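# Carry the ceramic mug from the sink to the desk

## Task

Take the mug that sits in the sink and leave it standing on the desk. Because it is ceramic, letting it drop more than a few centimetres or striking it hard counts as failure, and so does the robot toppling or finishing in a tilted stance.

## Robot and tools

ROBOT. A Rainbow Robotics RB-Y1 in a physics simulation. It has a wheeled base that drives forward/backward and turns on the spot but cannot slide sideways. The base is 0.58 m wide, reaches 0.10 m ahead of the drive axle and 0.57 m behind it, and sweeps a 0.58 m radius when turning in place. A folding leg carries a torso with four joints, plus a head and two seven-joint arms, each ending in a five-finger hand (left hand on left arm, right on right). Cameras: head_camera (896x504), left_wrist_camera and right_wrist_camera (504x504 each). At the start both elbows are folded with open hands.

FRAMES. The base frame has its origin on the floor midway between the drive wheels, x forward, y to the left, z up, in metres. The chest, left_hand and right_hand lines are printed in it; each hand line is a hand point 0.045 m in front of the palm. On that point, +z runs along the straightened fingers, +y leaves the palm face. base_odometry uses the base frame as it was at the scene's start, counting wheel turns only; heading is in rad, positive to the left.

TOOLS.
move: one action plus optional "cameras" (list of camera names, or ["all"], or []) and "blocking" (true/omitted waits until everything rests; false returns in about 0.5 s while motion continues). An action is "base" and/or "joints" with optional "min_time_s", or "target" alone (optionally with "min_time_s"). A move with no action just reports state and images.
- base: a single dict {"x_m_s", "turn_rad_s", "for_s"}. These are velocities held for for_s seconds, then the base stops; they are not positions. x_m_s is forward speed in m/s, 0.005 to 1.5 in either sign, or 0. turn_rad_s is rad/s, positive turns left, 0.02 to 1.509 either sign, or 0. for_s is 0.1 to 5 s. Omitted velocities are 0. Distance is roughly speed times time, less for short runs, since it accelerates at about 0.4-0.5 m/s^2.
- joints: a dict of absolute targets by joint name. Torso, arm and head joints are in radians, e.g. torso_squat_rad 0 to 1.2 (lowers chest), torso_shift_rad -0.3 to 0.6, torso_pitch_rad -0.2 to 1.4 (positive bows forward), torso_yaw_rad -1.5 to 1.5 (positive left; lift both arms out 0.2 rad first), head_pan_rad -0.523 to 0.523 (positive left), head_tilt_rad -0.35 to 1.57 (positive looks down). Shoulder pitch negative swings an arm forward and up; left shoulder roll positive and right shoulder roll negative lift arms outward; elbow 0 is straight, negative bends. Hand motors (<side>_hand_little, _ring, _middle, _index, _thumb_bend, _thumb_turn) take -1 (closed; thumb_turn -1 puts the thumb opposite the fingers) to +1 (open). <side>_hand_force_limit (-1 to 1, about 0 to 10 N, 15 N for thumb) and <side>_hand_speed (-0.96 to 1) are settings, not motions. Torso joints also obey combined limits; breaking them gives off_target.
- target: moves one hand to an absolute pose: "side" ("left"/"right"), "x","y","z" in metres in the base frame (-3 to 3), "quat_wxyz" in the same convention as the printed hand lines. It follows an arc, so long moves can bow by over 0.1 m; split them into short steps. It is refused while an earlier move still runs, or if the path comes within 20 mm of the robot's own body or other arm.
- min_time_s: 0.1 to 8 s, the least duration of arm, head and torso motions.
wait: {"seconds": 0 to 10, "cameras"}; commands nothing, returns early once running moves settle.
stop: brakes all your running motions; braked parts may keep pressing on contacts.
zoom_image: {"camera", "region": [x0,y0,x1,y1]} in pixels of that camera's latest image, top-left origin, at most 504x504.
show_instructions: shows the reference pages.
finished_scene: ends the scene for good; the mug must stay on the desk without help.

RESULTS. base_status, joint_status and the hand statuses read moving, done, reached (within 10 mm and 2 degrees), short (with the miss), refused (with reason), off_target, stopped, not_followed (a collision check withholds arm targets), contact_stop, time_out, limit_stop_at_<name>, torque_fault, or limit_stop_at_motor_heat. If a move or wait is refused, or an uncommanded stop shows up, the remaining move/wait/finished_scene calls in that reply are skipped. <side>_hand_stopped_by gives six words (little, ring, middle, index, thumb_bend, thumb_turn): moving, target, force, stalled or fault. The *_load_n values are fingertip forces in N; a lost grip shows as loads falling near 0. lidar_m lists 12 distances in 30 degree sectors, first straight ahead and going counter-clockwise, seen only at 0.23 m height. motor_effort is wheel effort in percent; on_its_own reports uncommanded actions. Wrist force/torque lines are raw and offset.

GRASPING. With the thumb turned in front, the hand wraps objects 0.035 to 0.065 m thick, or a handle as thin as 0.025 m; a closed hand holds about 0.3 kg. Scenes start at force_limit 0 and speed -0.8; for a soft grip use speed -0.94 or lower. To squeeze harder, raise force_limit and send a more-closed target. A bracket on the little-finger side of the wrist can catch things.

AVOID. Dropping or bumping the mug; hard arm contact with fixed furniture (nothing stops an arm before furniture); driving fast into furniture, which the base does not stop at; sudden stops, fast bending, or a load held far forward, any of which can tip the robot; the upper body catching on a desk edge while wheels push; one arm pressing the other (may end the scene); torque beyond joint limits (10 s freeze); holding stretched arms long (motor heat); excessive force on fingers.

Each tool is called as name([rows], argument=value, ...), one row to a line, values as JSON.

Reference images:

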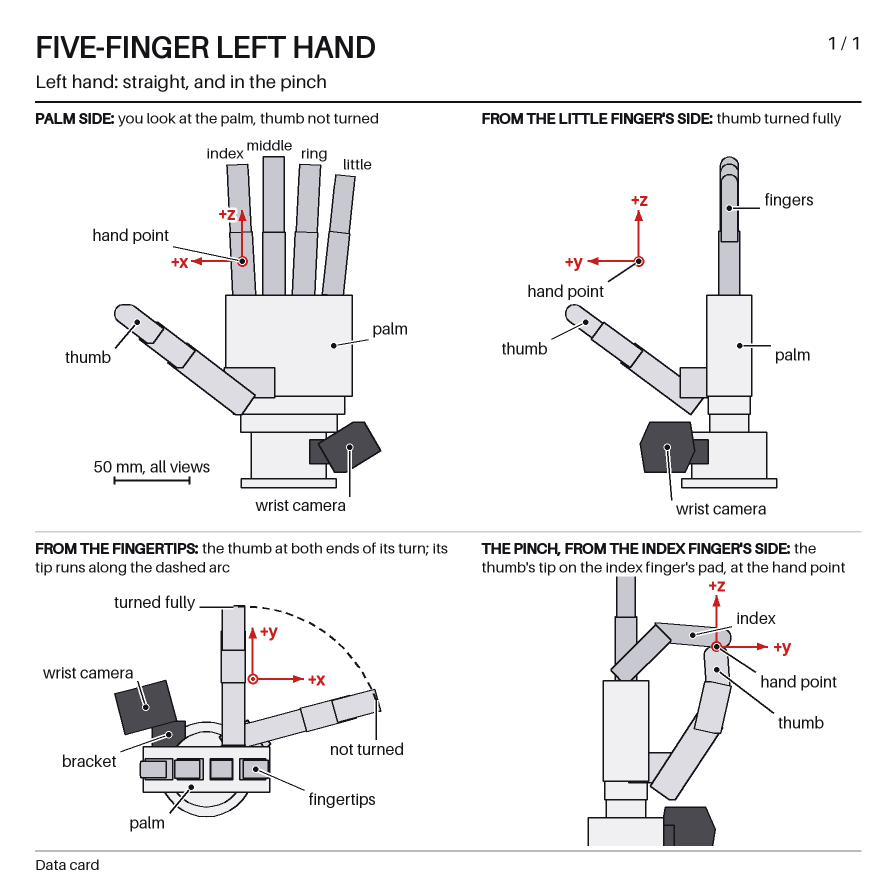

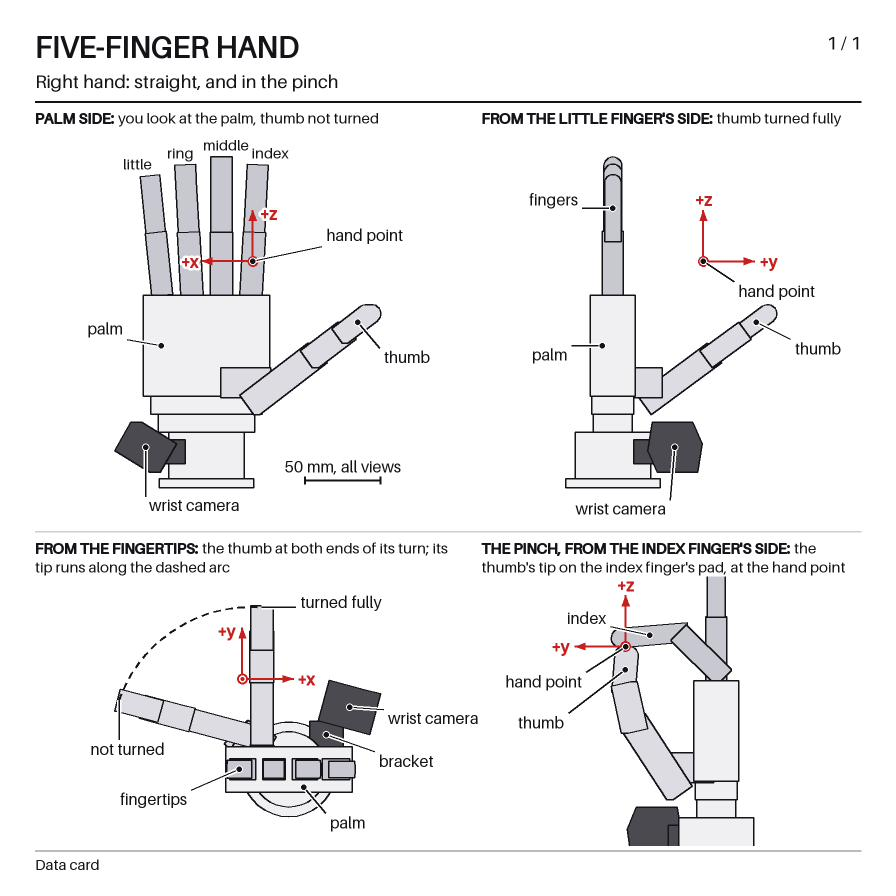

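## Session

move()

Scene clock: 0.00 s.
Joint torques (N m): no reading
External joint torques (N m): no reading
Wrist force (N): no reading
Wrist torque (N m): no reading
Wrist force, peak (N): no reading
base_odometry: x=+0.000 y=+0.000 heading=+0.000
lidar_m: 2.18 2.20 2.54 1.93 2.25 2.69 2.60 2.82 2.66 2.38 1.98 2.46
base_status: not commanded
joint_positions: torso_squat_rad=+0.350 torso_shift_rad=+0.000 torso_pitch_rad=+0.000 torso_yaw_rad=+0.000 left_shoulder_pitch_rad=+0.001 left_shoulder_roll_rad=+0.119 left_shoulder_yaw_rad=+0.020 left_elbow_rad=-2.022 left_forearm_roll_rad=-0.008 left_wrist_pitch_rad=+0.527 left_hand_roll_rad=-0.043 right_shoulder_pitch_rad=+0.012 right_shoulder_roll_rad=-0.044 right_shoulder_yaw_rad=+0.017 right_elbow_rad=-2.064 right_forearm_roll_rad=+0.016 right_wrist_pitch_rad=+1.159 right_hand_roll_rad=-0.011 head_pan_rad=+0.000 head_tilt_rad=+0.400 left_hand_little=+1.000 left_hand_ring=+1.000 left_hand_middle=+1.000 left_hand_index=+1.000 left_hand_thumb_turn=+1.000 left_hand_thumb_bend=+1.000 left_hand_force_limit=+0.000 left_hand_speed=-0.800 right_hand_little=+1.000 right_hand_ring=+1.000 right_hand_middle=+1.000 right_hand_index=+1.000 right_hand_thumb_turn=+1.000 right_hand_thumb_bend=+1.000 right_hand_force_limit=+0.000 right_hand_speed=-0.800
joint_status: not commanded
wheel_motors_off: 0
left_hand_stopped_by: target,target,target,target,target,target
right_hand_stopped_by: target,target,target,target,target,target
left_little_load_n: 0.0
left_ring_load_n: 0.0
left_middle_load_n: 0.0
left_index_load_n: 0.0
left_thumb_bend_load_n: 0.0
left_thumb_turn_load_n: 0.0
right_little_load_n: 0.0
right_ring_load_n: 0.0
right_middle_load_n: 0.0
right_index_load_n: 0.0
right_thumb_bend_load_n: 0.0
right_thumb_turn_load_n: -0.5
motor_effort: left_wheel=-2 right_wheel=+3
chest: x=-0.2280 y=+0.0007 z=+1.2475 quat_wxyz=(+1.000, +0.000, +0.000, +0.000) (m; base frame)
left_hand: x=+0.3185 y=+0.2373 z=+1.0521 quat_wxyz=(+0.527, -0.482, +0.552, -0.431) (m; base frame)
right_hand: x=+0.2190 y=-0.2044 z=+0.9211 quat_wxyz=(+0.289, -0.645, +0.630, -0.322) (m; base frame)
pictures: head_camera, left_wrist_camera, right_wrist_camera

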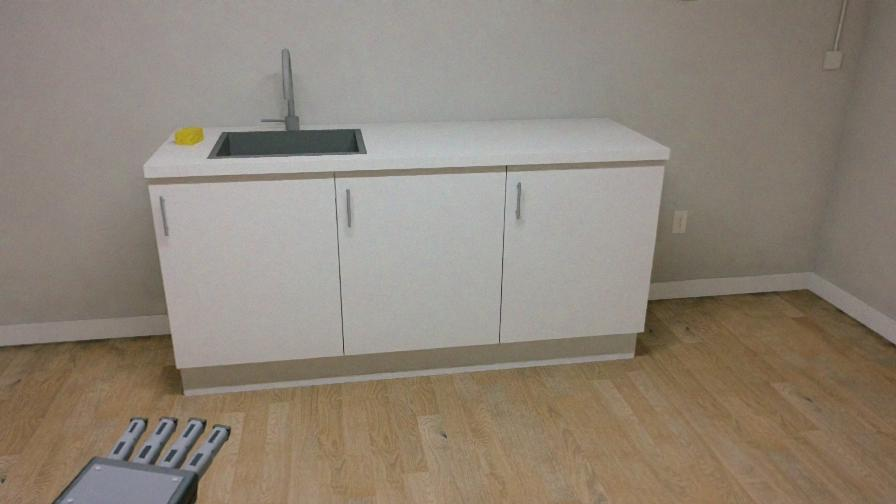

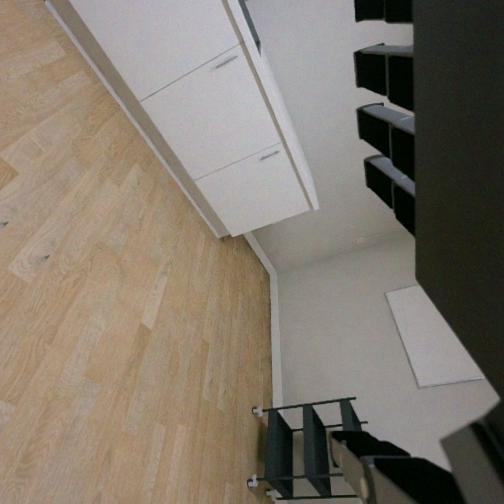

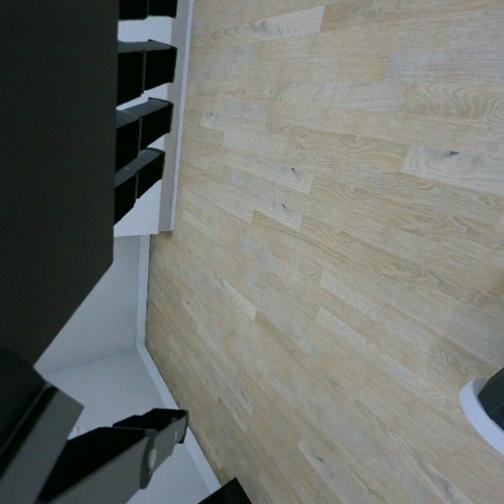

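move(joints={"head_pan_rad": 0.52, "head_tilt_rad": 0.35}, cameras=["head_camera"])

move(joints={"head_pan_rad": -0.52, "head_tilt_rad": 0.35}, cameras=["head_camera"])

Scene clock: 13.93 s.
Joint torques (N m): left_arm=[-9.45 2.68 0.86 -9.26 -0.4 -1.89 0.15] | right_arm=[-11.5 -0.74 -0.12 -9.16 0.32 -1.75 0.09]
External joint torques (N m): left_arm=[1.23 0.63 -0.49 0.62 -0.34 0.1 0.15] | right_arm=[-1.61 0.25 0.37 0.13 0.05 -0.18 0.09]
Wrist force (N): left_arm=[0.1 3.2 1.8] | right_arm=[-11.6 0.0 -9.2]
Wrist torque (N m): left_arm=[-0.36 0.17 0.11] | right_arm=[-0.60 1.83 0.03]
Wrist force, peak (N): left_arm=[0.0 3.6 1.8] | right_arm=[-11.8 0.1 -9.3]
move: done
base_odometry: x=+0.000 y=+0.000 heading=+0.000
lidar_m: 2.19 2.19 2.54 1.94 2.26 2.68 2.62 2.83 2.69 2.39 1.98 2.45
base_status: not commanded
joint_positions: torso_squat_rad=+0.350 torso_shift_rad=+0.000 torso_pitch_rad=+0.000 torso_yaw_rad=+0.000 left_shoulder_pitch_rad=+0.001 left_shoulder_roll_rad=+0.119 left_shoulder_yaw_rad=+0.020 left_elbow_rad=-2.022 left_forearm_roll_rad=-0.008 left_wrist_pitch_rad=+0.527 left_hand_roll_rad=-0.043 right_shoulder_pitch_rad=+0.012 right_shoulder_roll_rad=-0.044 right_shoulder_yaw_rad=+0.017 right_elbow_rad=-2.064 right_forearm_roll_rad=+0.016 right_wrist_pitch_rad=+1.159 right_hand_roll_rad=-0.011 head_pan_rad=+0.520 head_tilt_rad=+0.350 left_hand_little=+1.000 left_hand_ring=+1.000 left_hand_middle=+1.000 left_hand_index=+1.000 left_hand_thumb_turn=+1.000 left_hand_thumb_bend=+1.000 left_hand_force_limit=+0.000 left_hand_speed=-0.800 right_hand_little=+1.000 right_hand_ring=+1.000 right_hand_middle=+1.000 right_hand_index=+1.000 right_hand_thumb_turn=+1.000 right_hand_thumb_bend=+1.000 right_hand_force_limit=+0.000 right_hand_speed=-0.800
joint_status: all done
wheel_motors_off: 0
left_hand_stopped_by: target,target,target,target,target,target
right_hand_stopped_by: target,target,target,target,target,target
left_little_load_n: 0.0
left_ring_load_n: 0.0
left_middle_load_n: 0.0
left_index_load_n: 0.0
left_thumb_bend_load_n: 0.0
left_thumb_turn_load_n: 0.0
right_little_load_n: 0.0
right_ring_load_n: 0.0
right_middle_load_n: 0.0
right_index_load_n: 0.0
right_thumb_bend_load_n: 0.0
right_thumb_turn_load_n: 0.0
motor_effort: left_wheel=-2(3) right_wheel=+2(3)
chest: x=-0.2280 y=+0.0007 z=+1.2475 quat_wxyz=(+1.000, +0.000, +0.000, +0.000)
left_hand: x=+0.3185 y=+0.2373 z=+1.0521 quat_wxyz=(+0.527, -0.482, +0.552, -0.431)
right_hand: x=+0.2190 y=-0.2044 z=+0.9211 quat_wxyz=(+0.289, -0.645, +0.630, -0.322)
head_camera: T_world_to_cam=[[0.53214, -0.84646, 0.0182, 0.07626], [-0.26036, -0.18405, -0.94781, 1.38106], [0.80563, 0.49963, -0.31832, 0.57204]] pos_world=[-0.14187, 0.03293, 1.48969]

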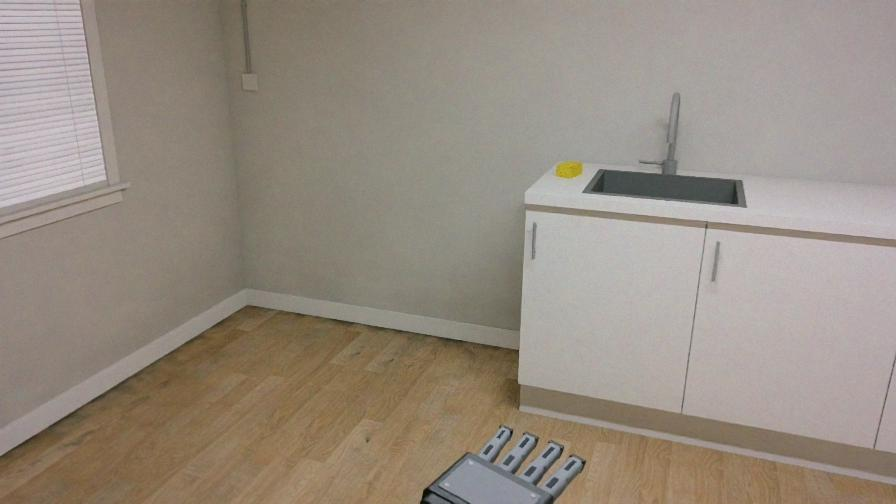

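Scene clock: 15.30 s.
Joint torques (N m): left_arm=[-10.08 2.53 0.66 -9.19 -0.24 -1.92 0.09] | right_arm=[-11.22 -0.69 -0.24 -8.99 0.33 -1.69 0.1]
External joint torques (N m): left_arm=[0.6 0.48 -0.69 0.69 -0.18 0.07 0.09] | right_arm=[-1.33 0.3 0.25 0.3 0.06 -0.13 0.1]
Wrist force (N): left_arm=[0.0 3.3 1.8] | right_arm=[-11.7 -0.1 -9.1]
Wrist torque (N m): left_arm=[-0.34 0.21 0.11] | right_arm=[-0.64 1.84 0.02]
Wrist force, peak (N): left_arm=[0.1 3.5 2.0] | right_arm=[-11.8 -0.1 -9.2]
move: done
base_odometry: x=+0.000 y=+0.000 heading=+0.000
lidar_m: 2.19 2.19 2.52 1.92 2.25 2.70 2.60 2.83 2.68 2.38 1.99 2.47
base_status: not commanded
joint_positions: torso_squat_rad=+0.350 torso_shift_rad=+0.000 torso_pitch_rad=+0.000 torso_yaw_rad=+0.000 left_shoulder_pitch_rad=+0.001 left_shoulder_roll_rad=+0.119 left_shoulder_yaw_rad=+0.020 left_elbow_rad=-2.022 left_forearm_roll_rad=-0.008 left_wrist_pitch_rad=+0.527 left_hand_roll_rad=-0.043 right_shoulder_pitch_rad=+0.012 right_shoulder_roll_rad=-0.044 right_shoulder_yaw_rad=+0.017 right_elbow_rad=-2.064 right_forearm_roll_rad=+0.016 right_wrist_pitch_rad=+1.159 right_hand_roll_rad=-0.011 head_pan_rad=-0.520 head_tilt_rad=+0.350 left_hand_little=+1.000 left_hand_ring=+1.000 left_hand_middle=+1.000 left_hand_index=+1.000 left_hand_thumb_turn=+1.000 left_hand_thumb_bend=+1.000 left_hand_force_limit=+0.000 left_hand_speed=-0.800 right_hand_little=+1.000 right_hand_ring=+1.000 right_hand_middle=+1.000 right_hand_index=+1.000 right_hand_thumb_turn=+1.000 right_hand_thumb_bend=+1.000 right_hand_force_limit=+0.000 right_hand_speed=-0.800
joint_status: all done
wheel_motors_off: 0
left_hand_stopped_by: target,target,target,target,target,target
right_hand_stopped_by: target,target,target,target,target,target
left_little_load_n: 0.0
left_ring_load_n: 0.0
left_middle_load_n: 0.0
left_index_load_n: 0.0
left_thumb_bend_load_n: 0.5
left_thumb_turn_load_n: -0.5
right_little_load_n: 0.0
right_ring_load_n: 0.0
right_middle_load_n: -0.5
right_index_load_n: 0.0
right_thumb_bend_load_n: 0.0
right_thumb_turn_load_n: 0.0
motor_effort: left_wheel=-3(3) right_wheel=+3(3)
chest: x=-0.2280 y=+0.0007 z=+1.2475 quat_wxyz=(+1.000, +0.000, +0.000, +0.000)
left_hand: x=+0.3185 y=+0.2373 z=+1.0521 quat_wxyz=(+0.527, -0.482, +0.552, -0.431)
right_hand: x=+0.2190 y=-0.2044 z=+0.9211 quat_wxyz=(+0.289, -0.645, +0.630, -0.322)
head_camera: T_world_to_cam=[[-0.46052, -0.88746, 0.0183, -0.12837], [-0.28987, 0.13088, -0.94808, 1.37516], [0.83898, -0.44192, -0.31752, 0.57851]] pos_world=[-0.14586, -0.03824, 1.48979]

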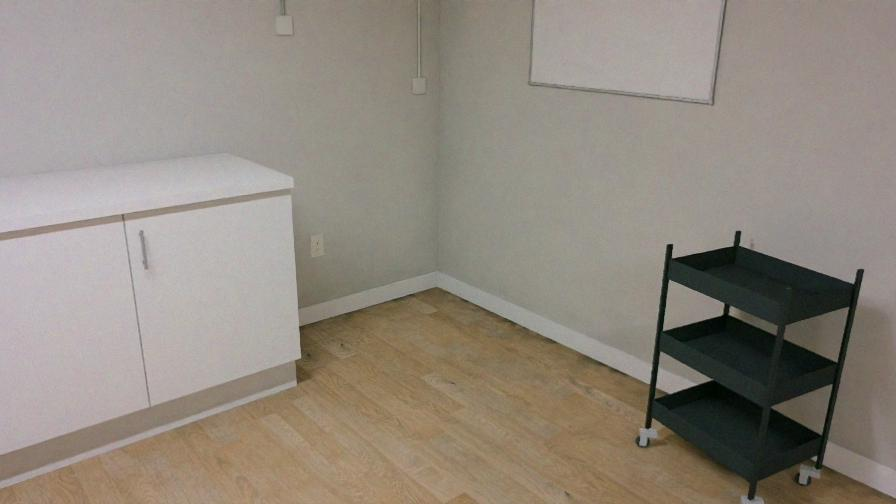

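move(joints={"head_pan_rad": 0.5, "head_tilt_rad": 0.4}, base={"turn_rad_s": 0.8, "for_s": 2.5}, cameras=["head_camera"])

Scene clock: 22.23 s.
Joint torques (N m): left_arm=[-10.08 2.49 0.63 -9.24 -0.26 -1.98 0.14] | right_arm=[-11.24 -0.6 -0.3 -8.93 0.44 -1.79 0.06]
External joint torques (N m): left_arm=[0.59 0.43 -0.72 0.65 -0.21 0.01 0.14] | right_arm=[-1.36 0.38 0.19 0.35 0.17 -0.22 0.06]
Wrist force (N): left_arm=[0.3 3.4 1.8] | right_arm=[-11.7 0.0 -8.9]
Wrist torque (N m): left_arm=[-0.33 0.16 0.11] | right_arm=[-0.61 1.83 0.02]
Wrist force, peak (N): left_arm=[-0.2 3.5 2.1] | right_arm=[-11.8 -0.1 -9.1]
move: done
base_odometry: x=+0.000 y=+0.000 heading=+1.999
lidar_m: 2.25 2.53 2.61 2.81 2.79 2.38 2.28 2.74 2.19 2.20 2.67 1.93
base_status: done (sent for 2.5 of 2.5 s)
joint_positions: torso_squat_rad=+0.350 torso_shift_rad=+0.000 torso_pitch_rad=+0.000 torso_yaw_rad=+0.000 left_shoulder_pitch_rad=+0.001 left_shoulder_roll_rad=+0.119 left_shoulder_yaw_rad=+0.020 left_elbow_rad=-2.022 left_forearm_roll_rad=-0.008 left_wrist_pitch_rad=+0.527 left_hand_roll_rad=-0.043 right_shoulder_pitch_rad=+0.012 right_shoulder_roll_rad=-0.044 right_shoulder_yaw_rad=+0.017 right_elbow_rad=-2.064 right_forearm_roll_rad=+0.016 right_wrist_pitch_rad=+1.159 right_hand_roll_rad=-0.011 head_pan_rad=+0.500 head_tilt_rad=+0.400 left_hand_little=+1.000 left_hand_ring=+1.000 left_hand_middle=+1.000 left_hand_index=+1.000 left_hand_thumb_turn=+1.000 left_hand_thumb_bend=+1.000 left_hand_force_limit=+0.000 left_hand_speed=-0.800 right_hand_little=+1.000 right_hand_ring=+1.000 right_hand_middle=+1.000 right_hand_index=+1.000 right_hand_thumb_turn=+1.000 right_hand_thumb_bend=+1.000 right_hand_force_limit=+0.000 right_hand_speed=-0.800
joint_status: all done
wheel_motors_off: 0
left_hand_stopped_by: target,target,target,target,target,target
right_hand_stopped_by: target,target,target,target,target,target
left_little_load_n: 0.0
left_ring_load_n: -0.5
left_middle_load_n: 0.0
left_index_load_n: 0.0
left_thumb_bend_load_n: 0.0
left_thumb_turn_load_n: -0.5
right_little_load_n: 0.0
right_ring_load_n: 0.0
right_middle_load_n: 0.0
right_index_load_n: 0.0
right_thumb_bend_load_n: 0.0
right_thumb_turn_load_n: 0.0
motor_effort: left_wheel=+1(46) right_wheel=+15(47)
chest: x=-0.2280 y=+0.0007 z=+1.2475 quat_wxyz=(+1.000, +0.000, +0.000, +0.000)
left_hand: x=+0.3185 y=+0.2373 z=+1.0521 quat_wxyz=(+0.527, -0.482, +0.552, -0.431)
right_hand: x=+0.2190 y=-0.2044 z=+0.9211 quat_wxyz=(+0.289, -0.645, +0.630, -0.322)
head_camera: T_world_to_cam=[[0.51584, -0.85653, 0.01611, 0.0759], [-0.30515, -0.20128, -0.93079, 1.34723], [0.80049, 0.47523, -0.3652, 0.63884]] pos_world=[-0.13943, 0.0326, 1.48607]

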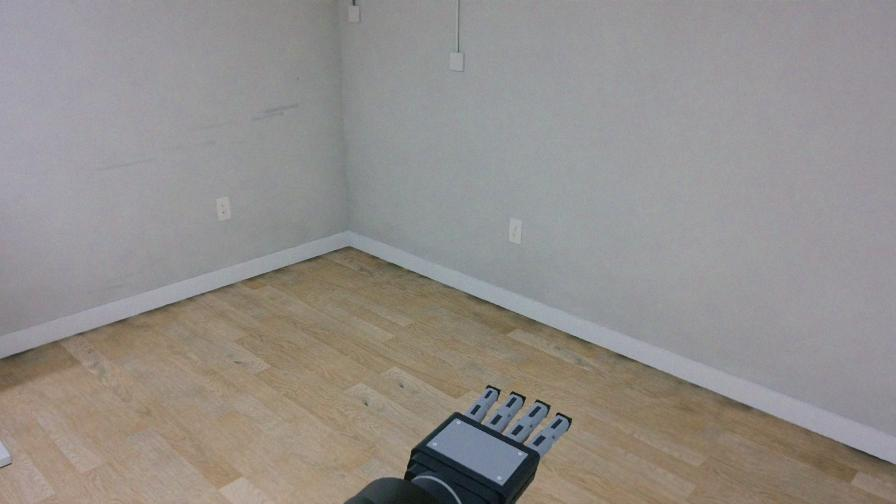

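move(joints={"head_pan_rad": 0.5, "head_tilt_rad": 0.4}, base={"turn_rad_s": 0.8, "for_s": 1.6}, cameras=["head_camera"])

Scene clock: 28.97 s.
Joint torques (N m): left_arm=[-10.04 2.48 0.64 -9.25 -0.21 -1.99 0.1] | right_arm=[-11.32 -0.77 0.12 -9.04 0.31 -1.71 0.16]
External joint torques (N m): left_arm=[0.63 0.42 -0.71 0.63 -0.16 0 0.1] | right_arm=[-1.43 0.22 0.61 0.25 0.04 -0.14 0.17]
Wrist force (N): left_arm=[0.2 3.3 2.0] | right_arm=[-11.7 0.0 -8.9]
Wrist torque (N m): left_arm=[-0.35 0.17 0.11] | right_arm=[-0.61 1.83 0.02]
Wrist force, peak (N): left_arm=[0.0 3.6 1.9] | right_arm=[-11.8 0.1 -9.2]
move: done
base_odometry: x=+0.000 y=+0.000 heading=-3.005
lidar_m: 2.60 2.82 2.51 2.37 2.06 2.32 2.17 2.26 2.17 1.95 2.30 2.99
base_status: done (sent for 1.6 of 1.6 s)
joint_positions: torso_squat_rad=+0.350 torso_shift_rad=+0.000 torso_pitch_rad=+0.000 torso_yaw_rad=+0.000 left_shoulder_pitch_rad=+0.001 left_shoulder_roll_rad=+0.119 left_shoulder_yaw_rad=+0.020 left_elbow_rad=-2.022 left_forearm_roll_rad=-0.008 left_wrist_pitch_rad=+0.527 left_hand_roll_rad=-0.043 right_shoulder_pitch_rad=+0.012 right_shoulder_roll_rad=-0.044 right_shoulder_yaw_rad=+0.017 right_elbow_rad=-2.064 right_forearm_roll_rad=+0.016 right_wrist_pitch_rad=+1.159 right_hand_roll_rad=-0.011 head_pan_rad=+0.500 head_tilt_rad=+0.400 left_hand_little=+1.000 left_hand_ring=+1.000 left_hand_middle=+1.000 left_hand_index=+1.000 left_hand_thumb_turn=+1.000 left_hand_thumb_bend=+1.000 left_hand_force_limit=+0.000 left_hand_speed=-0.800 right_hand_little=+1.000 right_hand_ring=+1.000 right_hand_middle=+1.000 right_hand_index=+1.000 right_hand_thumb_turn=+1.000 right_hand_thumb_bend=+1.000 right_hand_force_limit=+0.000 right_hand_speed=-0.800
joint_status: all done
wheel_motors_off: 0
left_hand_stopped_by: target,target,target,target,target,target
right_hand_stopped_by: target,target,target,target,target,target
left_little_load_n: -0.5
left_ring_load_n: 0.0
left_middle_load_n: 0.0
left_index_load_n: -0.5
left_thumb_bend_load_n: 0.0
left_thumb_turn_load_n: 0.0
right_little_load_n: 0.0
right_ring_load_n: 0.0
right_middle_load_n: 0.0
right_index_load_n: 0.0
right_thumb_bend_load_n: 0.0
right_thumb_turn_load_n: 0.0
motor_effort: left_wheel=+1(19) right_wheel=+18(42)
chest: x=-0.2280 y=+0.0006 z=+1.2475 quat_wxyz=(+1.000, +0.000, +0.000, +0.000)
left_hand: x=+0.3185 y=+0.2373 z=+1.0521 quat_wxyz=(+0.527, -0.482, +0.552, -0.431)
right_hand: x=+0.2190 y=-0.2045 z=+0.9211 quat_wxyz=(+0.289, -0.645, +0.630, -0.322)
head_camera: T_world_to_cam=[[0.51584, -0.85653, 0.01611, 0.0759], [-0.30515, -0.20128, -0.93079, 1.34723], [0.80049, 0.47523, -0.3652, 0.63884]] pos_world=[-0.13943, 0.0326, 1.48607]

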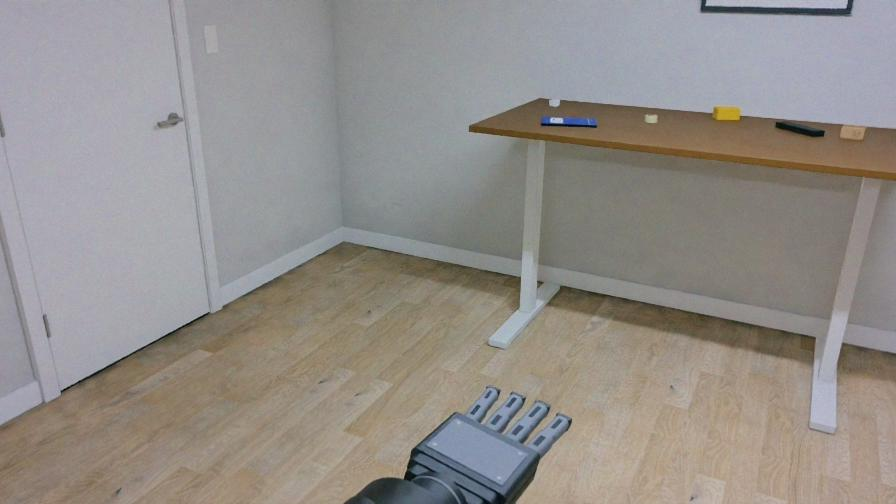

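move(joints={"head_pan_rad": 0.0, "head_tilt_rad": 0.35}, cameras=["head_camera"])

Scene clock: 32.40 s.
Joint torques (N m): left_arm=[-10.31 2.54 0.71 -9.26 -0.19 -1.95 0.04] | right_arm=[-11.39 -0.7 -0.07 -8.94 0.37 -1.77 0.18]
External joint torques (N m): left_arm=[0.36 0.49 -0.64 0.62 -0.13 0.04 0.04] | right_arm=[-1.5 0.29 0.42 0.35 0.1 -0.21 0.18]
Wrist force (N): left_arm=[0.0 3.3 1.8] | right_arm=[-11.6 0.1 -8.9]
Wrist torque (N m): left_arm=[-0.35 0.21 0.11] | right_arm=[-0.61 1.81 0.03]
Wrist force, peak (N): left_arm=[-0.1 3.6 1.9] | right_arm=[-12.0 0.1 -9.1]
move: done
base_odometry: x=+0.000 y=+0.000 heading=-3.005
lidar_m: 2.61 2.80 2.51 2.38 2.06 2.33 2.18 2.24 2.17 1.94 2.29 3.00
base_status: not commanded
joint_positions: torso_squat_rad=+0.350 torso_shift_rad=+0.000 torso_pitch_rad=+0.000 torso_yaw_rad=+0.000 left_shoulder_pitch_rad=+0.001 left_shoulder_roll_rad=+0.119 left_shoulder_yaw_rad=+0.020 left_elbow_rad=-2.022 left_forearm_roll_rad=-0.008 left_wrist_pitch_rad=+0.527 left_hand_roll_rad=-0.043 right_shoulder_pitch_rad=+0.012 right_shoulder_roll_rad=-0.044 right_shoulder_yaw_rad=+0.017 right_elbow_rad=-2.064 right_forearm_roll_rad=+0.016 right_wrist_pitch_rad=+1.159 right_hand_roll_rad=-0.011 head_pan_rad=+0.000 head_tilt_rad=+0.350 left_hand_little=+1.000 left_hand_ring=+1.000 left_hand_middle=+1.000 left_hand_index=+1.000 left_hand_thumb_turn=+1.000 left_hand_thumb_bend=+1.000 left_hand_force_limit=+0.000 left_hand_speed=-0.800 right_hand_little=+1.000 right_hand_ring=+1.000 right_hand_middle=+1.000 right_hand_index=+1.000 right_hand_thumb_turn=+1.000 right_hand_thumb_bend=+1.000 right_hand_force_limit=+0.000 right_hand_speed=-0.800
joint_status: all done
wheel_motors_off: 0
left_hand_stopped_by: target,target,target,target,target,target
right_hand_stopped_by: target,target,target,target,target,target
left_little_load_n: 0.0
left_ring_load_n: 0.0
left_middle_load_n: 0.0
left_index_load_n: 0.0
left_thumb_bend_load_n: 0.0
left_thumb_turn_load_n: 0.0
right_little_load_n: 0.0
right_ring_load_n: -0.5
right_middle_load_n: 0.0
right_index_load_n: 0.0
right_thumb_bend_load_n: 0.0
right_thumb_turn_load_n: -0.5
motor_effort: left_wheel=+1(2) right_wheel=+17(18)
chest: x=-0.2280 y=+0.0006 z=+1.2475 quat_wxyz=(+1.000, +0.000, +0.000, +0.000)
left_hand: x=+0.3185 y=+0.2373 z=+1.0521 quat_wxyz=(+0.527, -0.482, +0.552, -0.431)
right_hand: x=+0.2190 y=-0.2045 z=+0.9211 quat_wxyz=(+0.289, -0.645, +0.630, -0.322)
head_camera: T_world_to_cam=[[0.04132, -0.99898, 0.01834, -0.02495], [-0.31698, -0.03051, -0.94794, 1.36952], [0.94753, 0.03336, -0.31792, 0.60111]] pos_world=[-0.13442, -0.00319, 1.48979]

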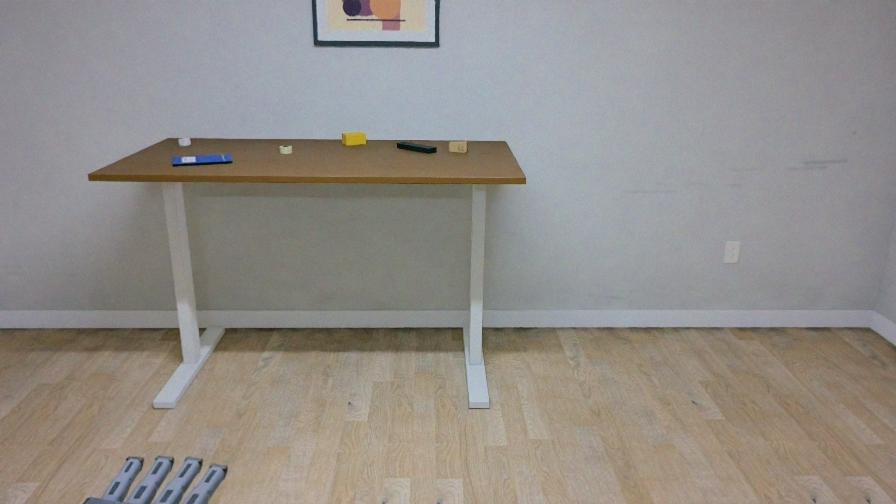

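move(joints={"head_pan_rad": 0.0, "head_tilt_rad": 0.6}, base={"turn_rad_s": -1.0, "for_s": 2.99})

move(base={"x_m_s": 0.4, "for_s": 3.0}, cameras=["head_camera"])

Scene clock: 69.30 s.
Joint torques (N m): left_arm=[-9.99 2.53 0.68 -9.32 -0.2 -1.98 0.09] | right_arm=[-11.28 -0.8 -0.31 -9 0.39 -1.82 0.15]
External joint torques (N m): left_arm=[0.69 0.48 -0.67 0.56 -0.15 0.01 0.09] | right_arm=[-1.39 0.19 0.19 0.28 0.12 -0.25 0.16]
Wrist force (N): left_arm=[0.0 3.4 2.0] | right_arm=[-11.8 0.0 -8.8]
Wrist torque (N m): left_arm=[-0.34 0.19 0.09] | right_arm=[-0.62 1.85 0.01]
Wrist force, peak (N): left_arm=[0.2 3.7 1.8] | right_arm=[-11.8 0.0 -9.2]
move: done
base_odometry: x=+0.000 y=+0.000 heading=+0.279
lidar_m: 2.18 2.94 2.14 1.96 2.39 3.13 2.61 2.82 2.42 1.97 2.01 2.24
base_status: done (sent for 3 of 3 s)
joint_positions: torso_squat_rad=+0.350 torso_shift_rad=+0.000 torso_pitch_rad=+0.000 torso_yaw_rad=+0.000 left_shoulder_pitch_rad=+0.001 left_shoulder_roll_rad=+0.119 left_shoulder_yaw_rad=+0.020 left_elbow_rad=-2.022 left_forearm_roll_rad=-0.008 left_wrist_pitch_rad=+0.527 left_hand_roll_rad=-0.043 right_shoulder_pitch_rad=+0.012 right_shoulder_roll_rad=-0.044 right_shoulder_yaw_rad=+0.017 right_elbow_rad=-2.064 right_forearm_roll_rad=+0.016 right_wrist_pitch_rad=+1.159 right_hand_roll_rad=-0.011 head_pan_rad=+0.000 head_tilt_rad=+0.600 left_hand_little=+1.000 left_hand_ring=+1.000 left_hand_middle=+1.000 left_hand_index=+1.000 left_hand_thumb_turn=+1.000 left_hand_thumb_bend=+1.000 left_hand_force_limit=+0.000 left_hand_speed=-0.800 right_hand_little=+1.000 right_hand_ring=+1.000 right_hand_middle=+1.000 right_hand_index=+1.000 right_hand_thumb_turn=+1.000 right_hand_thumb_bend=+1.000 right_hand_force_limit=+0.000 right_hand_speed=-0.800
joint_status: all done
wheel_motors_off: 0
left_hand_stopped_by: target,target,target,target,target,target
right_hand_stopped_by: target,target,target,target,target,target
left_little_load_n: 0.0
left_ring_load_n: 0.0
left_middle_load_n: 0.0
left_index_load_n: -0.5
left_thumb_bend_load_n: 0.0
left_thumb_turn_load_n: 0.0
right_little_load_n: 0.0
right_ring_load_n: 0.0
right_middle_load_n: 0.0
right_index_load_n: 0.0
right_thumb_bend_load_n: 0.0
right_thumb_turn_load_n: 0.0
motor_effort: left_wheel=+16(53) right_wheel=+5(40)
chest: x=-0.2280 y=+0.0007 z=+1.2475 quat_wxyz=(+1.000, +0.000, +0.000, +0.000)
left_hand: x=+0.3185 y=+0.2373 z=+1.0521 quat_wxyz=(+0.527, -0.482, +0.552, -0.431)
right_hand: x=+0.2190 y=-0.2045 z=+0.9211 quat_wxyz=(+0.289, -0.645, +0.630, -0.322)
pictures: none

Scene clock: 73.73 s.
Joint torques (N m): left_arm=[-9.69 2.63 1.01 -9.11 -0.32 -1.94 0.06] | right_arm=[-11.48 -0.77 -0.16 -9.06 0.35 -1.8 0.1]
External joint torques (N m): left_arm=[0.99 0.57 -0.34 0.78 -0.26 0.05 0.06] | right_arm=[-1.59 0.22 0.33 0.22 0.08 -0.24 0.11]
Wrist force (N): left_arm=[0.1 3.2 1.8] | right_arm=[-11.7 0.1 -8.7]
Wrist torque (N m): left_arm=[-0.37 0.18 0.12] | right_arm=[-0.61 1.83 0.01]
Wrist force, peak (N): left_arm=[0.0 3.4 2.4] | right_arm=[-11.8 0.3 -9.2]
move: done
base_odometry: x=+1.154 y=+0.330 heading=+0.279
lidar_m: 0.99 1.06 2.21 1.89 2.13 3.32 3.79 3.29 2.52 2.38 1.33 1.01
base_status: done (sent for 3 of 3 s)
joint_positions: torso_squat_rad=+0.350 torso_shift_rad=+0.000 torso_pitch_rad=+0.000 torso_yaw_rad=+0.000 left_shoulder_pitch_rad=+0.001 left_shoulder_roll_rad=+0.119 left_shoulder_yaw_rad=+0.020 left_elbow_rad=-2.022 left_forearm_roll_rad=-0.008 left_wrist_pitch_rad=+0.527 left_hand_roll_rad=-0.043 right_shoulder_pitch_rad=+0.012 right_shoulder_roll_rad=-0.044 right_shoulder_yaw_rad=+0.017 right_elbow_rad=-2.064 right_forearm_roll_rad=+0.016 right_wrist_pitch_rad=+1.159 right_hand_roll_rad=-0.011 head_pan_rad=+0.000 head_tilt_rad=+0.600 left_hand_little=+1.000 left_hand_ring=+1.000 left_hand_middle=+1.000 left_hand_index=+1.000 left_hand_thumb_turn=+1.000 left_hand_thumb_bend=+1.000 left_hand_force_limit=+0.000 left_hand_speed=-0.800 right_hand_little=+1.000 right_hand_ring=+1.000 right_hand_middle=+1.000 right_hand_index=+1.000 right_hand_thumb_turn=+1.000 right_hand_thumb_bend=+1.000 right_hand_force_limit=+0.000 right_hand_speed=-0.800
joint_status: not commanded
wheel_motors_off: 0
left_hand_stopped_by: target,target,target,target,target,target
right_hand_stopped_by: target,target,target,target,target,target
left_little_load_n: 0.0
left_ring_load_n: 0.0
left_middle_load_n: 0.0
left_index_load_n: 0.0
left_thumb_bend_load_n: 0.0
left_thumb_turn_load_n: 0.0
right_little_load_n: 0.0
right_ring_load_n: 0.0
right_middle_load_n: 0.0
right_index_load_n: 0.0
right_thumb_bend_load_n: 0.0
right_thumb_turn_load_n: 0.0
motor_effort: left_wheel=-5(48) right_wheel=+6(41)
chest: x=-0.2279 y=+0.0007 z=+1.2475 quat_wxyz=(+1.000, +0.000, +0.000, +0.000)
left_hand: x=+0.3185 y=+0.2373 z=+1.0521 quat_wxyz=(+0.527, -0.482, +0.552, -0.431)
right_hand: x=+0.2190 y=-0.2045 z=+0.9210 quat_wxyz=(+0.289, -0.645, +0.630, -0.322)
head_camera: T_world_to_cam=[[0.04436, -0.99899, 0.00757, -0.00873], [-0.5417, -0.03042, -0.84002, 1.16706], [0.8394, 0.03316, -0.5425, 0.90375]] pos_world=[-0.12602, -0.00319, 1.4707]

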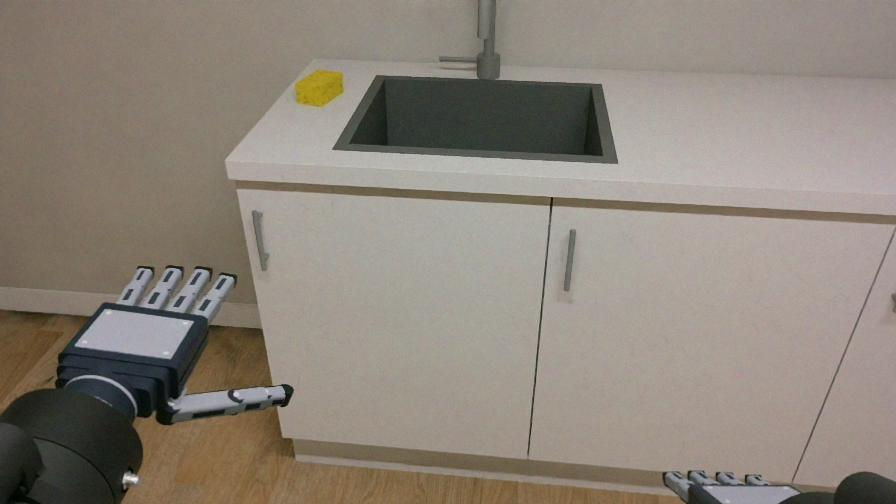

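move(joints={"left_elbow_rad": -2.3, "right_elbow_rad": -2.3, "right_wrist_pitch_rad": 0.5, "left_shoulder_roll_rad": 0.25, "right_shoulder_roll_rad": -0.25}, min_time_s=1.5, base={"turn_rad_s": -0.3, "for_s": 0.25})

move(joints={"head_tilt_rad": 1.0}, base={"x_m_s": 0.3, "for_s": 1.7}, cameras=["all"])

Scene clock: 92.13 s.
Joint torques (N m): left_arm=[-8.78 5.14 1.56 -8.81 -0.37 -1.8 0.04] | right_arm=[-10.84 -3.42 -2.19 -8.72 0.53 -2.07 0.12]
External joint torques (N m): left_arm=[0.92 1.85 -1.01 -0.19 -0.18 0.09 0.04] | right_arm=[-1.39 0.05 0.38 -0.14 0.15 -0.19 0.12]
Wrist force (N): left_arm=[0.9 3.1 0.3] | right_arm=[-13.0 1.0 -13.4]
Wrist torque (N m): left_arm=[-0.27 0.06 0.16] | right_arm=[-0.27 2.06 -0.04]
Wrist force, peak (N): left_arm=[0.1 3.7 1.8] | right_arm=[-13.1 0.9 -13.5]
move: done
base_odometry: x=+1.154 y=+0.330 heading=+0.245
lidar_m: 0.99 1.06 2.22 1.89 2.12 3.21 3.79 3.39 2.39 2.39 1.37 1.03
base_status: done (sent for 0.27 of 0.27 s)
joint_positions: torso_squat_rad=+0.350 torso_shift_rad=+0.000 torso_pitch_rad=+0.000 torso_yaw_rad=+0.000 left_shoulder_pitch_rad=+0.001 left_shoulder_roll_rad=+0.250 left_shoulder_yaw_rad=+0.020 left_elbow_rad=-2.300 left_forearm_roll_rad=-0.008 left_wrist_pitch_rad=+0.527 left_hand_roll_rad=-0.043 right_shoulder_pitch_rad=+0.012 right_shoulder_roll_rad=-0.250 right_shoulder_yaw_rad=+0.017 right_elbow_rad=-2.300 right_forearm_roll_rad=+0.016 right_wrist_pitch_rad=+0.500 right_hand_roll_rad=-0.011 head_pan_rad=+0.000 head_tilt_rad=+0.600 left_hand_little=+1.000 left_hand_ring=+1.000 left_hand_middle=+1.000 left_hand_index=+1.000 left_hand_thumb_turn=+1.000 left_hand_thumb_bend=+1.000 left_hand_force_limit=+0.000 left_hand_speed=-0.800 right_hand_little=+1.000 right_hand_ring=+1.000 right_hand_middle=+1.000 right_hand_index=+1.000 right_hand_thumb_turn=+1.000 right_hand_thumb_bend=+1.000 right_hand_force_limit=+0.000 right_hand_speed=-0.800
joint_status: all done
wheel_motors_off: 0
left_hand_stopped_by: target,target,target,target,target,target
right_hand_stopped_by: target,target,target,target,target,target
left_little_load_n: 0.0
left_ring_load_n: 0.0
left_middle_load_n: 0.0
left_index_load_n: 0.0
left_thumb_bend_load_n: 0.0
left_thumb_turn_load_n: -0.5
right_little_load_n: 0.0
right_ring_load_n: 0.0
right_middle_load_n: 0.0
right_index_load_n: 0.0
right_thumb_bend_load_n: 0.0
right_thumb_turn_load_n: 0.0
motor_effort: left_wheel=+14(49) right_wheel=-23(53)
chest: x=-0.2279 y=+0.0007 z=+1.2475 quat_wxyz=(+1.000, +0.000, +0.000, +0.000)
left_hand: x=+0.2985 y=+0.2379 z=+1.1936 quat_wxyz=(+0.618, -0.368, +0.515, -0.467)
right_hand: x=+0.2960 y=-0.2160 z=+1.1919 quat_wxyz=(+0.493, -0.511, +0.369, -0.600)
pictures: none

Scene clock: 95.10 s.
Joint torques (N m): left_arm=[-9.07 5.05 2.34 -8.6 -0.41 -1.84 0.03] | right_arm=[-11 -3.54 -2.27 -8.55 0.51 -2.08 0.11]
External joint torques (N m): left_arm=[0.63 1.77 -0.23 0.02 -0.22 0.04 0.03] | right_arm=[-1.55 -0.08 0.31 0.04 0.13 -0.2 0.11]
Wrist force (N): left_arm=[0.9 2.9 0.4] | right_arm=[-13.1 1.1 -13.3]
Wrist torque (N m): left_arm=[-0.28 0.06 0.16] | right_arm=[-0.27 2.07 -0.03]
Wrist force, peak (N): left_arm=[1.0 3.4 0.6] | right_arm=[-13.4 0.6 -13.6]
move: done
base_odometry: x=+1.649 y=+0.454 heading=+0.245
lidar_m: 0.49 0.53 1.61 2.15 1.99 3.20 4.31 3.40 2.51 2.50 0.68 0.50
base_status: done (sent for 1.7 of 1.7 s)
joint_positions: torso_squat_rad=+0.350 torso_shift_rad=+0.000 torso_pitch_rad=+0.000 torso_yaw_rad=+0.000 left_shoulder_pitch_rad=+0.001 left_shoulder_roll_rad=+0.250 left_shoulder_yaw_rad=+0.020 left_elbow_rad=-2.300 left_forearm_roll_rad=-0.008 left_wrist_pitch_rad=+0.527 left_hand_roll_rad=-0.043 right_shoulder_pitch_rad=+0.012 right_shoulder_roll_rad=-0.250 right_shoulder_yaw_rad=+0.017 right_elbow_rad=-2.300 right_forearm_roll_rad=+0.016 right_wrist_pitch_rad=+0.500 right_hand_roll_rad=-0.011 head_pan_rad=+0.000 head_tilt_rad=+1.000 left_hand_little=+1.000 left_hand_ring=+1.000 left_hand_middle=+1.000 left_hand_index=+1.000 left_hand_thumb_turn=+1.000 left_hand_thumb_bend=+1.000 left_hand_force_limit=+0.000 left_hand_speed=-0.800 right_hand_little=+1.000 right_hand_ring=+1.000 right_hand_middle=+1.000 right_hand_index=+1.000 right_hand_thumb_turn=+1.000 right_hand_thumb_bend=+1.000 right_hand_force_limit=+0.000 right_hand_speed=-0.800
joint_status: all done
wheel_motors_off: 0
left_hand_stopped_by: target,target,target,target,target,target
right_hand_stopped_by: target,target,target,target,target,target
left_little_load_n: 0.0
left_ring_load_n: 0.0
left_middle_load_n: 0.0
left_index_load_n: 0.0
left_thumb_bend_load_n: 0.0
left_thumb_turn_load_n: -0.5
right_little_load_n: 0.0
right_ring_load_n: 0.0
right_middle_load_n: 0.0
right_index_load_n: 0.0
right_thumb_bend_load_n: 0.0
right_thumb_turn_load_n: -0.5
motor_effort: left_wheel=-7(40) right_wheel=+6(41)
chest: x=-0.2279 y=+0.0007 z=+1.2475 quat_wxyz=(+1.000, +0.000, +0.000, +0.000)
left_hand: x=+0.2985 y=+0.2378 z=+1.1936 quat_wxyz=(+0.618, -0.368, +0.515, -0.467)
right_hand: x=+0.2960 y=-0.2161 z=+1.1918 quat_wxyz=(+0.493, -0.511, +0.369, -0.600)
pictures: head_camera, left_wrist_camera, right_wrist_camera
head_camera: T_world_to_cam=[[0.04347, -0.999, -0.01017, 0.0168], [-0.82612, -0.03021, -0.56268, 0.707], [0.56181, 0.03286, -0.82661, 1.25788]] pos_world=[-0.12335, -0.00319, 1.43777]
left_wrist_camera: T_world_to_cam=[[-0.15099, -0.5469, 0.82347, -0.80355], [-0.43245, -0.71254, -0.55251, 0.96234], [0.88893, -0.43953, -0.12892, 0.10334]] pos_world=[0.20298, 0.29167, 1.20673]
right_wrist_camera: T_world_to_cam=[[0.25683, -0.49055, -0.83271, 0.81036], [-0.49251, 0.6749, -0.54949, 0.94858], [0.83155, 0.55124, -0.06826, 0.07]] pos_world=[0.20085, -0.28127, 1.20081]

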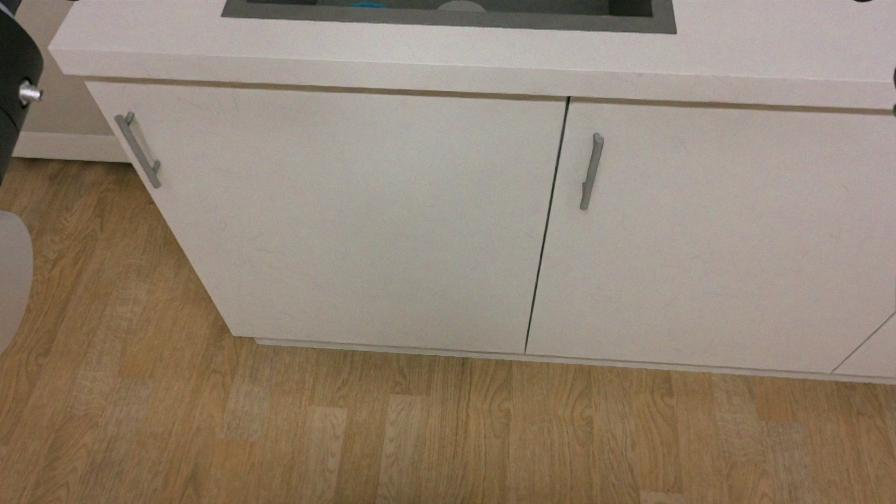

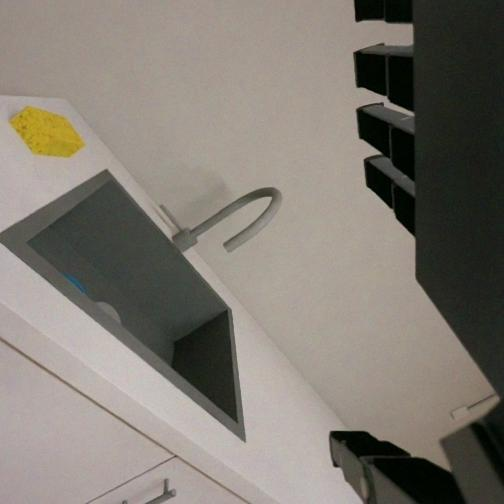

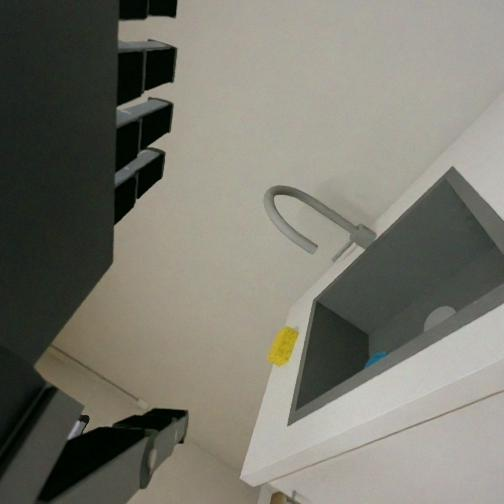

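move(joints={"head_tilt_rad": 0.75}, base={"x_m_s": 0.2, "for_s": 0.8}, cameras=["head_camera"])

Scene clock: 101.27 s.
Joint torques (N m): left_arm=[-9.29 5.13 2.12 -8.49 -0.35 -1.82 0.06] | right_arm=[-10.78 -3.58 -2.12 -8.42 0.4 -2 0.18]
External joint torques (N m): left_arm=[0.41 1.84 -0.45 0.14 -0.16 0.07 0.06] | right_arm=[-1.33 -0.12 0.46 0.17 0.03 -0.12 0.18]
Wrist force (N): left_arm=[0.9 3.2 0.2] | right_arm=[-13.0 1.0 -13.5]
Wrist torque (N m): left_arm=[-0.25 0.06 0.16] | right_arm=[-0.28 2.08 -0.05]
Wrist force, peak (N): left_arm=[1.1 3.3 0.9] | right_arm=[-13.0 0.6 -13.9]
move: done
base_odometry: x=+1.804 y=+0.493 heading=+0.244
lidar_m: 0.32 0.36 0.50 2.15 2.06 3.18 4.45 3.42 2.22 1.16 0.47 0.35
base_status: done (sent for 0.8 of 0.8 s)
joint_positions: torso_squat_rad=+0.350 torso_shift_rad=+0.000 torso_pitch_rad=+0.000 torso_yaw_rad=+0.000 left_shoulder_pitch_rad=+0.001 left_shoulder_roll_rad=+0.250 left_shoulder_yaw_rad=+0.020 left_elbow_rad=-2.300 left_forearm_roll_rad=-0.008 left_wrist_pitch_rad=+0.527 left_hand_roll_rad=-0.043 right_shoulder_pitch_rad=+0.012 right_shoulder_roll_rad=-0.250 right_shoulder_yaw_rad=+0.017 right_elbow_rad=-2.300 right_forearm_roll_rad=+0.016 right_wrist_pitch_rad=+0.500 right_hand_roll_rad=-0.011 head_pan_rad=+0.000 head_tilt_rad=+0.750 left_hand_little=+1.000 left_hand_ring=+1.000 left_hand_middle=+1.000 left_hand_index=+1.000 left_hand_thumb_turn=+1.000 left_hand_thumb_bend=+1.000 left_hand_force_limit=+0.000 left_hand_speed=-0.800 right_hand_little=+1.000 right_hand_ring=+1.000 right_hand_middle=+1.000 right_hand_index=+1.000 right_hand_thumb_turn=+1.000 right_hand_thumb_bend=+1.000 right_hand_force_limit=+0.000 right_hand_speed=-0.800
joint_status: all done
wheel_motors_off: 0
left_hand_stopped_by: target,target,target,target,target,target
right_hand_stopped_by: target,target,target,target,target,target
left_little_load_n: 0.0
left_ring_load_n: 0.0
left_middle_load_n: 0.0
left_index_load_n: 0.0
left_thumb_bend_load_n: 0.0
left_thumb_turn_load_n: -0.5
right_little_load_n: 0.0
right_ring_load_n: 0.0
right_middle_load_n: 0.0
right_index_load_n: 0.0
right_thumb_bend_load_n: 0.0
right_thumb_turn_load_n: 0.0
motor_effort: left_wheel=-8(18) right_wheel=+6(38)
chest: x=-0.2279 y=+0.0007 z=+1.2475 quat_wxyz=(+1.000, +0.000, +0.000, +0.000)
left_hand: x=+0.2985 y=+0.2378 z=+1.1936 quat_wxyz=(+0.618, -0.368, +0.515, -0.467)
right_hand: x=+0.2960 y=-0.2161 z=+1.1919 quat_wxyz=(+0.493, -0.511, +0.369, -0.600)
head_camera: T_world_to_cam=[[0.04491, -0.99899, 0.00091, 0.00103], [-0.66126, -0.03041, -0.74954, 1.01143], [0.74881, 0.03306, -0.66196, 1.05805]] pos_world=[-0.12351, -0.00319, 1.45849]

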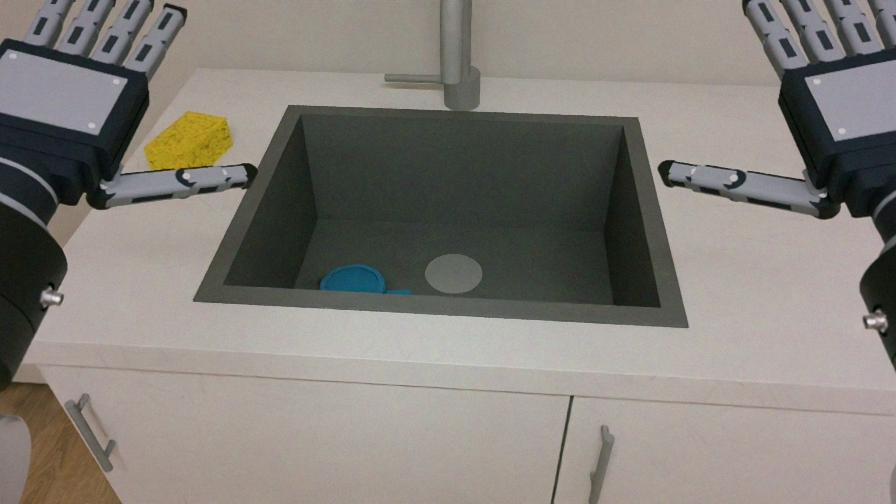

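move(joints={"head_tilt_rad": 0.95}, base={"x_m_s": 0.1, "for_s": 1.2}, cameras=["all"])

Scene clock: 112.13 s.
Joint torques (N m): left_arm=[-8.94 5.49 1.86 -8.42 -0.29 -1.78 -0.03] | right_arm=[-10.99 -3.42 -2.42 -8.43 0.52 -1.93 0.13]
External joint torques (N m): left_arm=[0.75 2.2 -0.71 0.2 -0.11 0.11 -0.02] | right_arm=[-1.53 0.04 0.15 0.16 0.14 -0.05 0.13]
Wrist force (N): left_arm=[1.0 3.0 0.3] | right_arm=[-12.9 0.9 -13.3]
Wrist torque (N m): left_arm=[-0.26 0.04 0.17] | right_arm=[-0.29 2.05 -0.04]
Wrist force, peak (N): left_arm=[0.9 3.5 0.0] | right_arm=[-13.0 0.7 -13.8]
move: done
base_odometry: x=+1.920 y=+0.521 heading=+0.243
lidar_m: 0.21 0.23 0.33 2.14 2.12 3.17 4.58 3.44 2.28 0.77 0.29 0.22
base_status: done (sent for 1.2 of 1.2 s)
joint_positions: torso_squat_rad=+0.350 torso_shift_rad=+0.000 torso_pitch_rad=+0.000 torso_yaw_rad=+0.000 left_shoulder_pitch_rad=+0.001 left_shoulder_roll_rad=+0.250 left_shoulder_yaw_rad=+0.020 left_elbow_rad=-2.300 left_forearm_roll_rad=-0.008 left_wrist_pitch_rad=+0.527 left_hand_roll_rad=-0.043 right_shoulder_pitch_rad=+0.012 right_shoulder_roll_rad=-0.250 right_shoulder_yaw_rad=+0.017 right_elbow_rad=-2.300 right_forearm_roll_rad=+0.016 right_wrist_pitch_rad=+0.500 right_hand_roll_rad=-0.011 head_pan_rad=+0.000 head_tilt_rad=+0.950 left_hand_little=+1.000 left_hand_ring=+1.000 left_hand_middle=+1.000 left_hand_index=+1.000 left_hand_thumb_turn=+1.000 left_hand_thumb_bend=+1.000 left_hand_force_limit=+0.000 left_hand_speed=-0.800 right_hand_little=+1.000 right_hand_ring=+1.000 right_hand_middle=+1.000 right_hand_index=+1.000 right_hand_thumb_turn=+1.000 right_hand_thumb_bend=+1.000 right_hand_force_limit=+0.000 right_hand_speed=-0.800
joint_status: all done
wheel_motors_off: 0
left_hand_stopped_by: target,target,target,target,target,target
right_hand_stopped_by: target,target,target,target,target,target
left_little_load_n: 0.0
left_ring_load_n: 0.0
left_middle_load_n: 0.0
left_index_load_n: 0.0
left_thumb_bend_load_n: 0.0
left_thumb_turn_load_n: 0.0
right_little_load_n: 0.0
right_ring_load_n: 0.0
right_middle_load_n: 0.0
right_index_load_n: 0.0
right_thumb_bend_load_n: 0.0
right_thumb_turn_load_n: 0.0
motor_effort: left_wheel=-10(21) right_wheel=+7(37)
chest: x=-0.2279 y=+0.0007 z=+1.2475 quat_wxyz=(+1.000, +0.000, +0.000, +0.000)
left_hand: x=+0.2986 y=+0.2378 z=+1.1936 quat_wxyz=(+0.618, -0.368, +0.515, -0.467)
right_hand: x=+0.2960 y=-0.2161 z=+1.1918 quat_wxyz=(+0.493, -0.511, +0.369, -0.600)
pictures: head_camera, left_wrist_camera, right_wrist_camera
head_camera: T_world_to_cam=[[0.04392, -0.999, -0.00799, 0.01372], [-0.79694, -0.03021, -0.6033, 0.77185], [0.60245, 0.03286, -0.79748, 1.22401]] pos_world=[-0.12289, -0.00319, 1.44189]
left_wrist_camera: T_world_to_cam=[[-0.15099, -0.5469, 0.82347, -0.80355], [-0.43245, -0.71254, -0.55251, 0.96234], [0.88893, -0.43953, -0.12892, 0.10334]] pos_world=[0.20298, 0.29167, 1.20673]
right_wrist_camera: T_world_to_cam=[[0.25687, -0.4906, -0.83266, 0.81026], [-0.49249, 0.67486, -0.54956, 0.9487], [0.83155, 0.55124, -0.06826, 0.06991]] pos_world=[0.20095, -0.28127, 1.20081]

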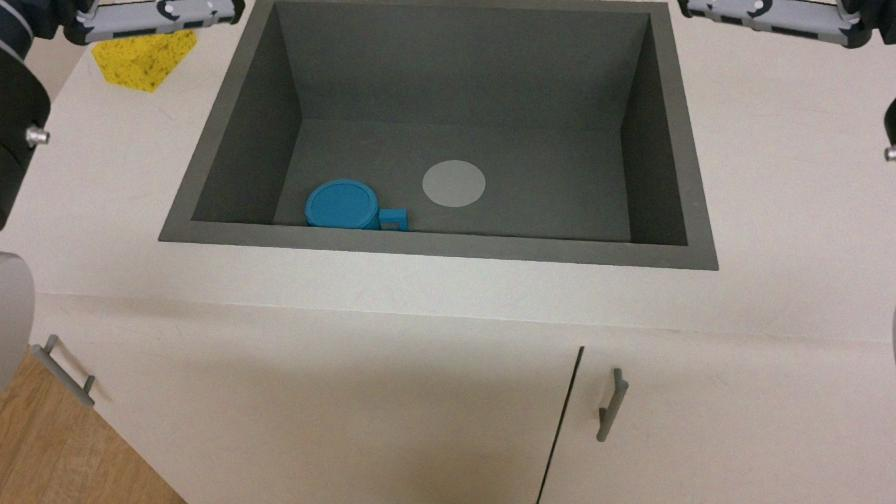

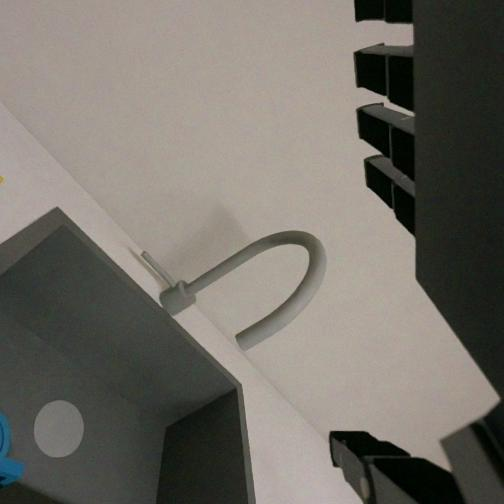

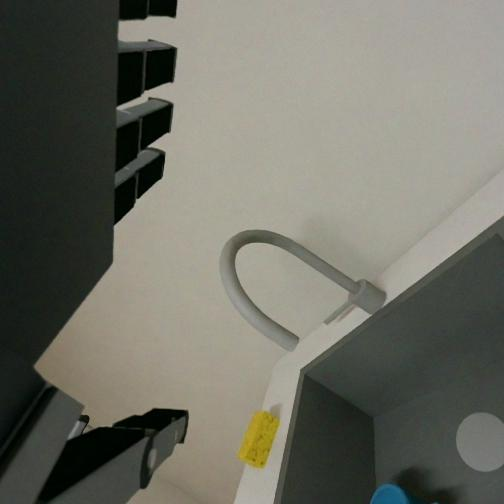

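zoom_image(camera="head_camera", region=[270, 140, 520, 260])

Scaled by 2.016.

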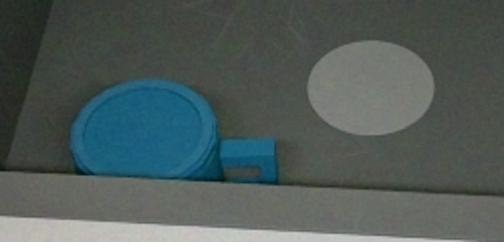

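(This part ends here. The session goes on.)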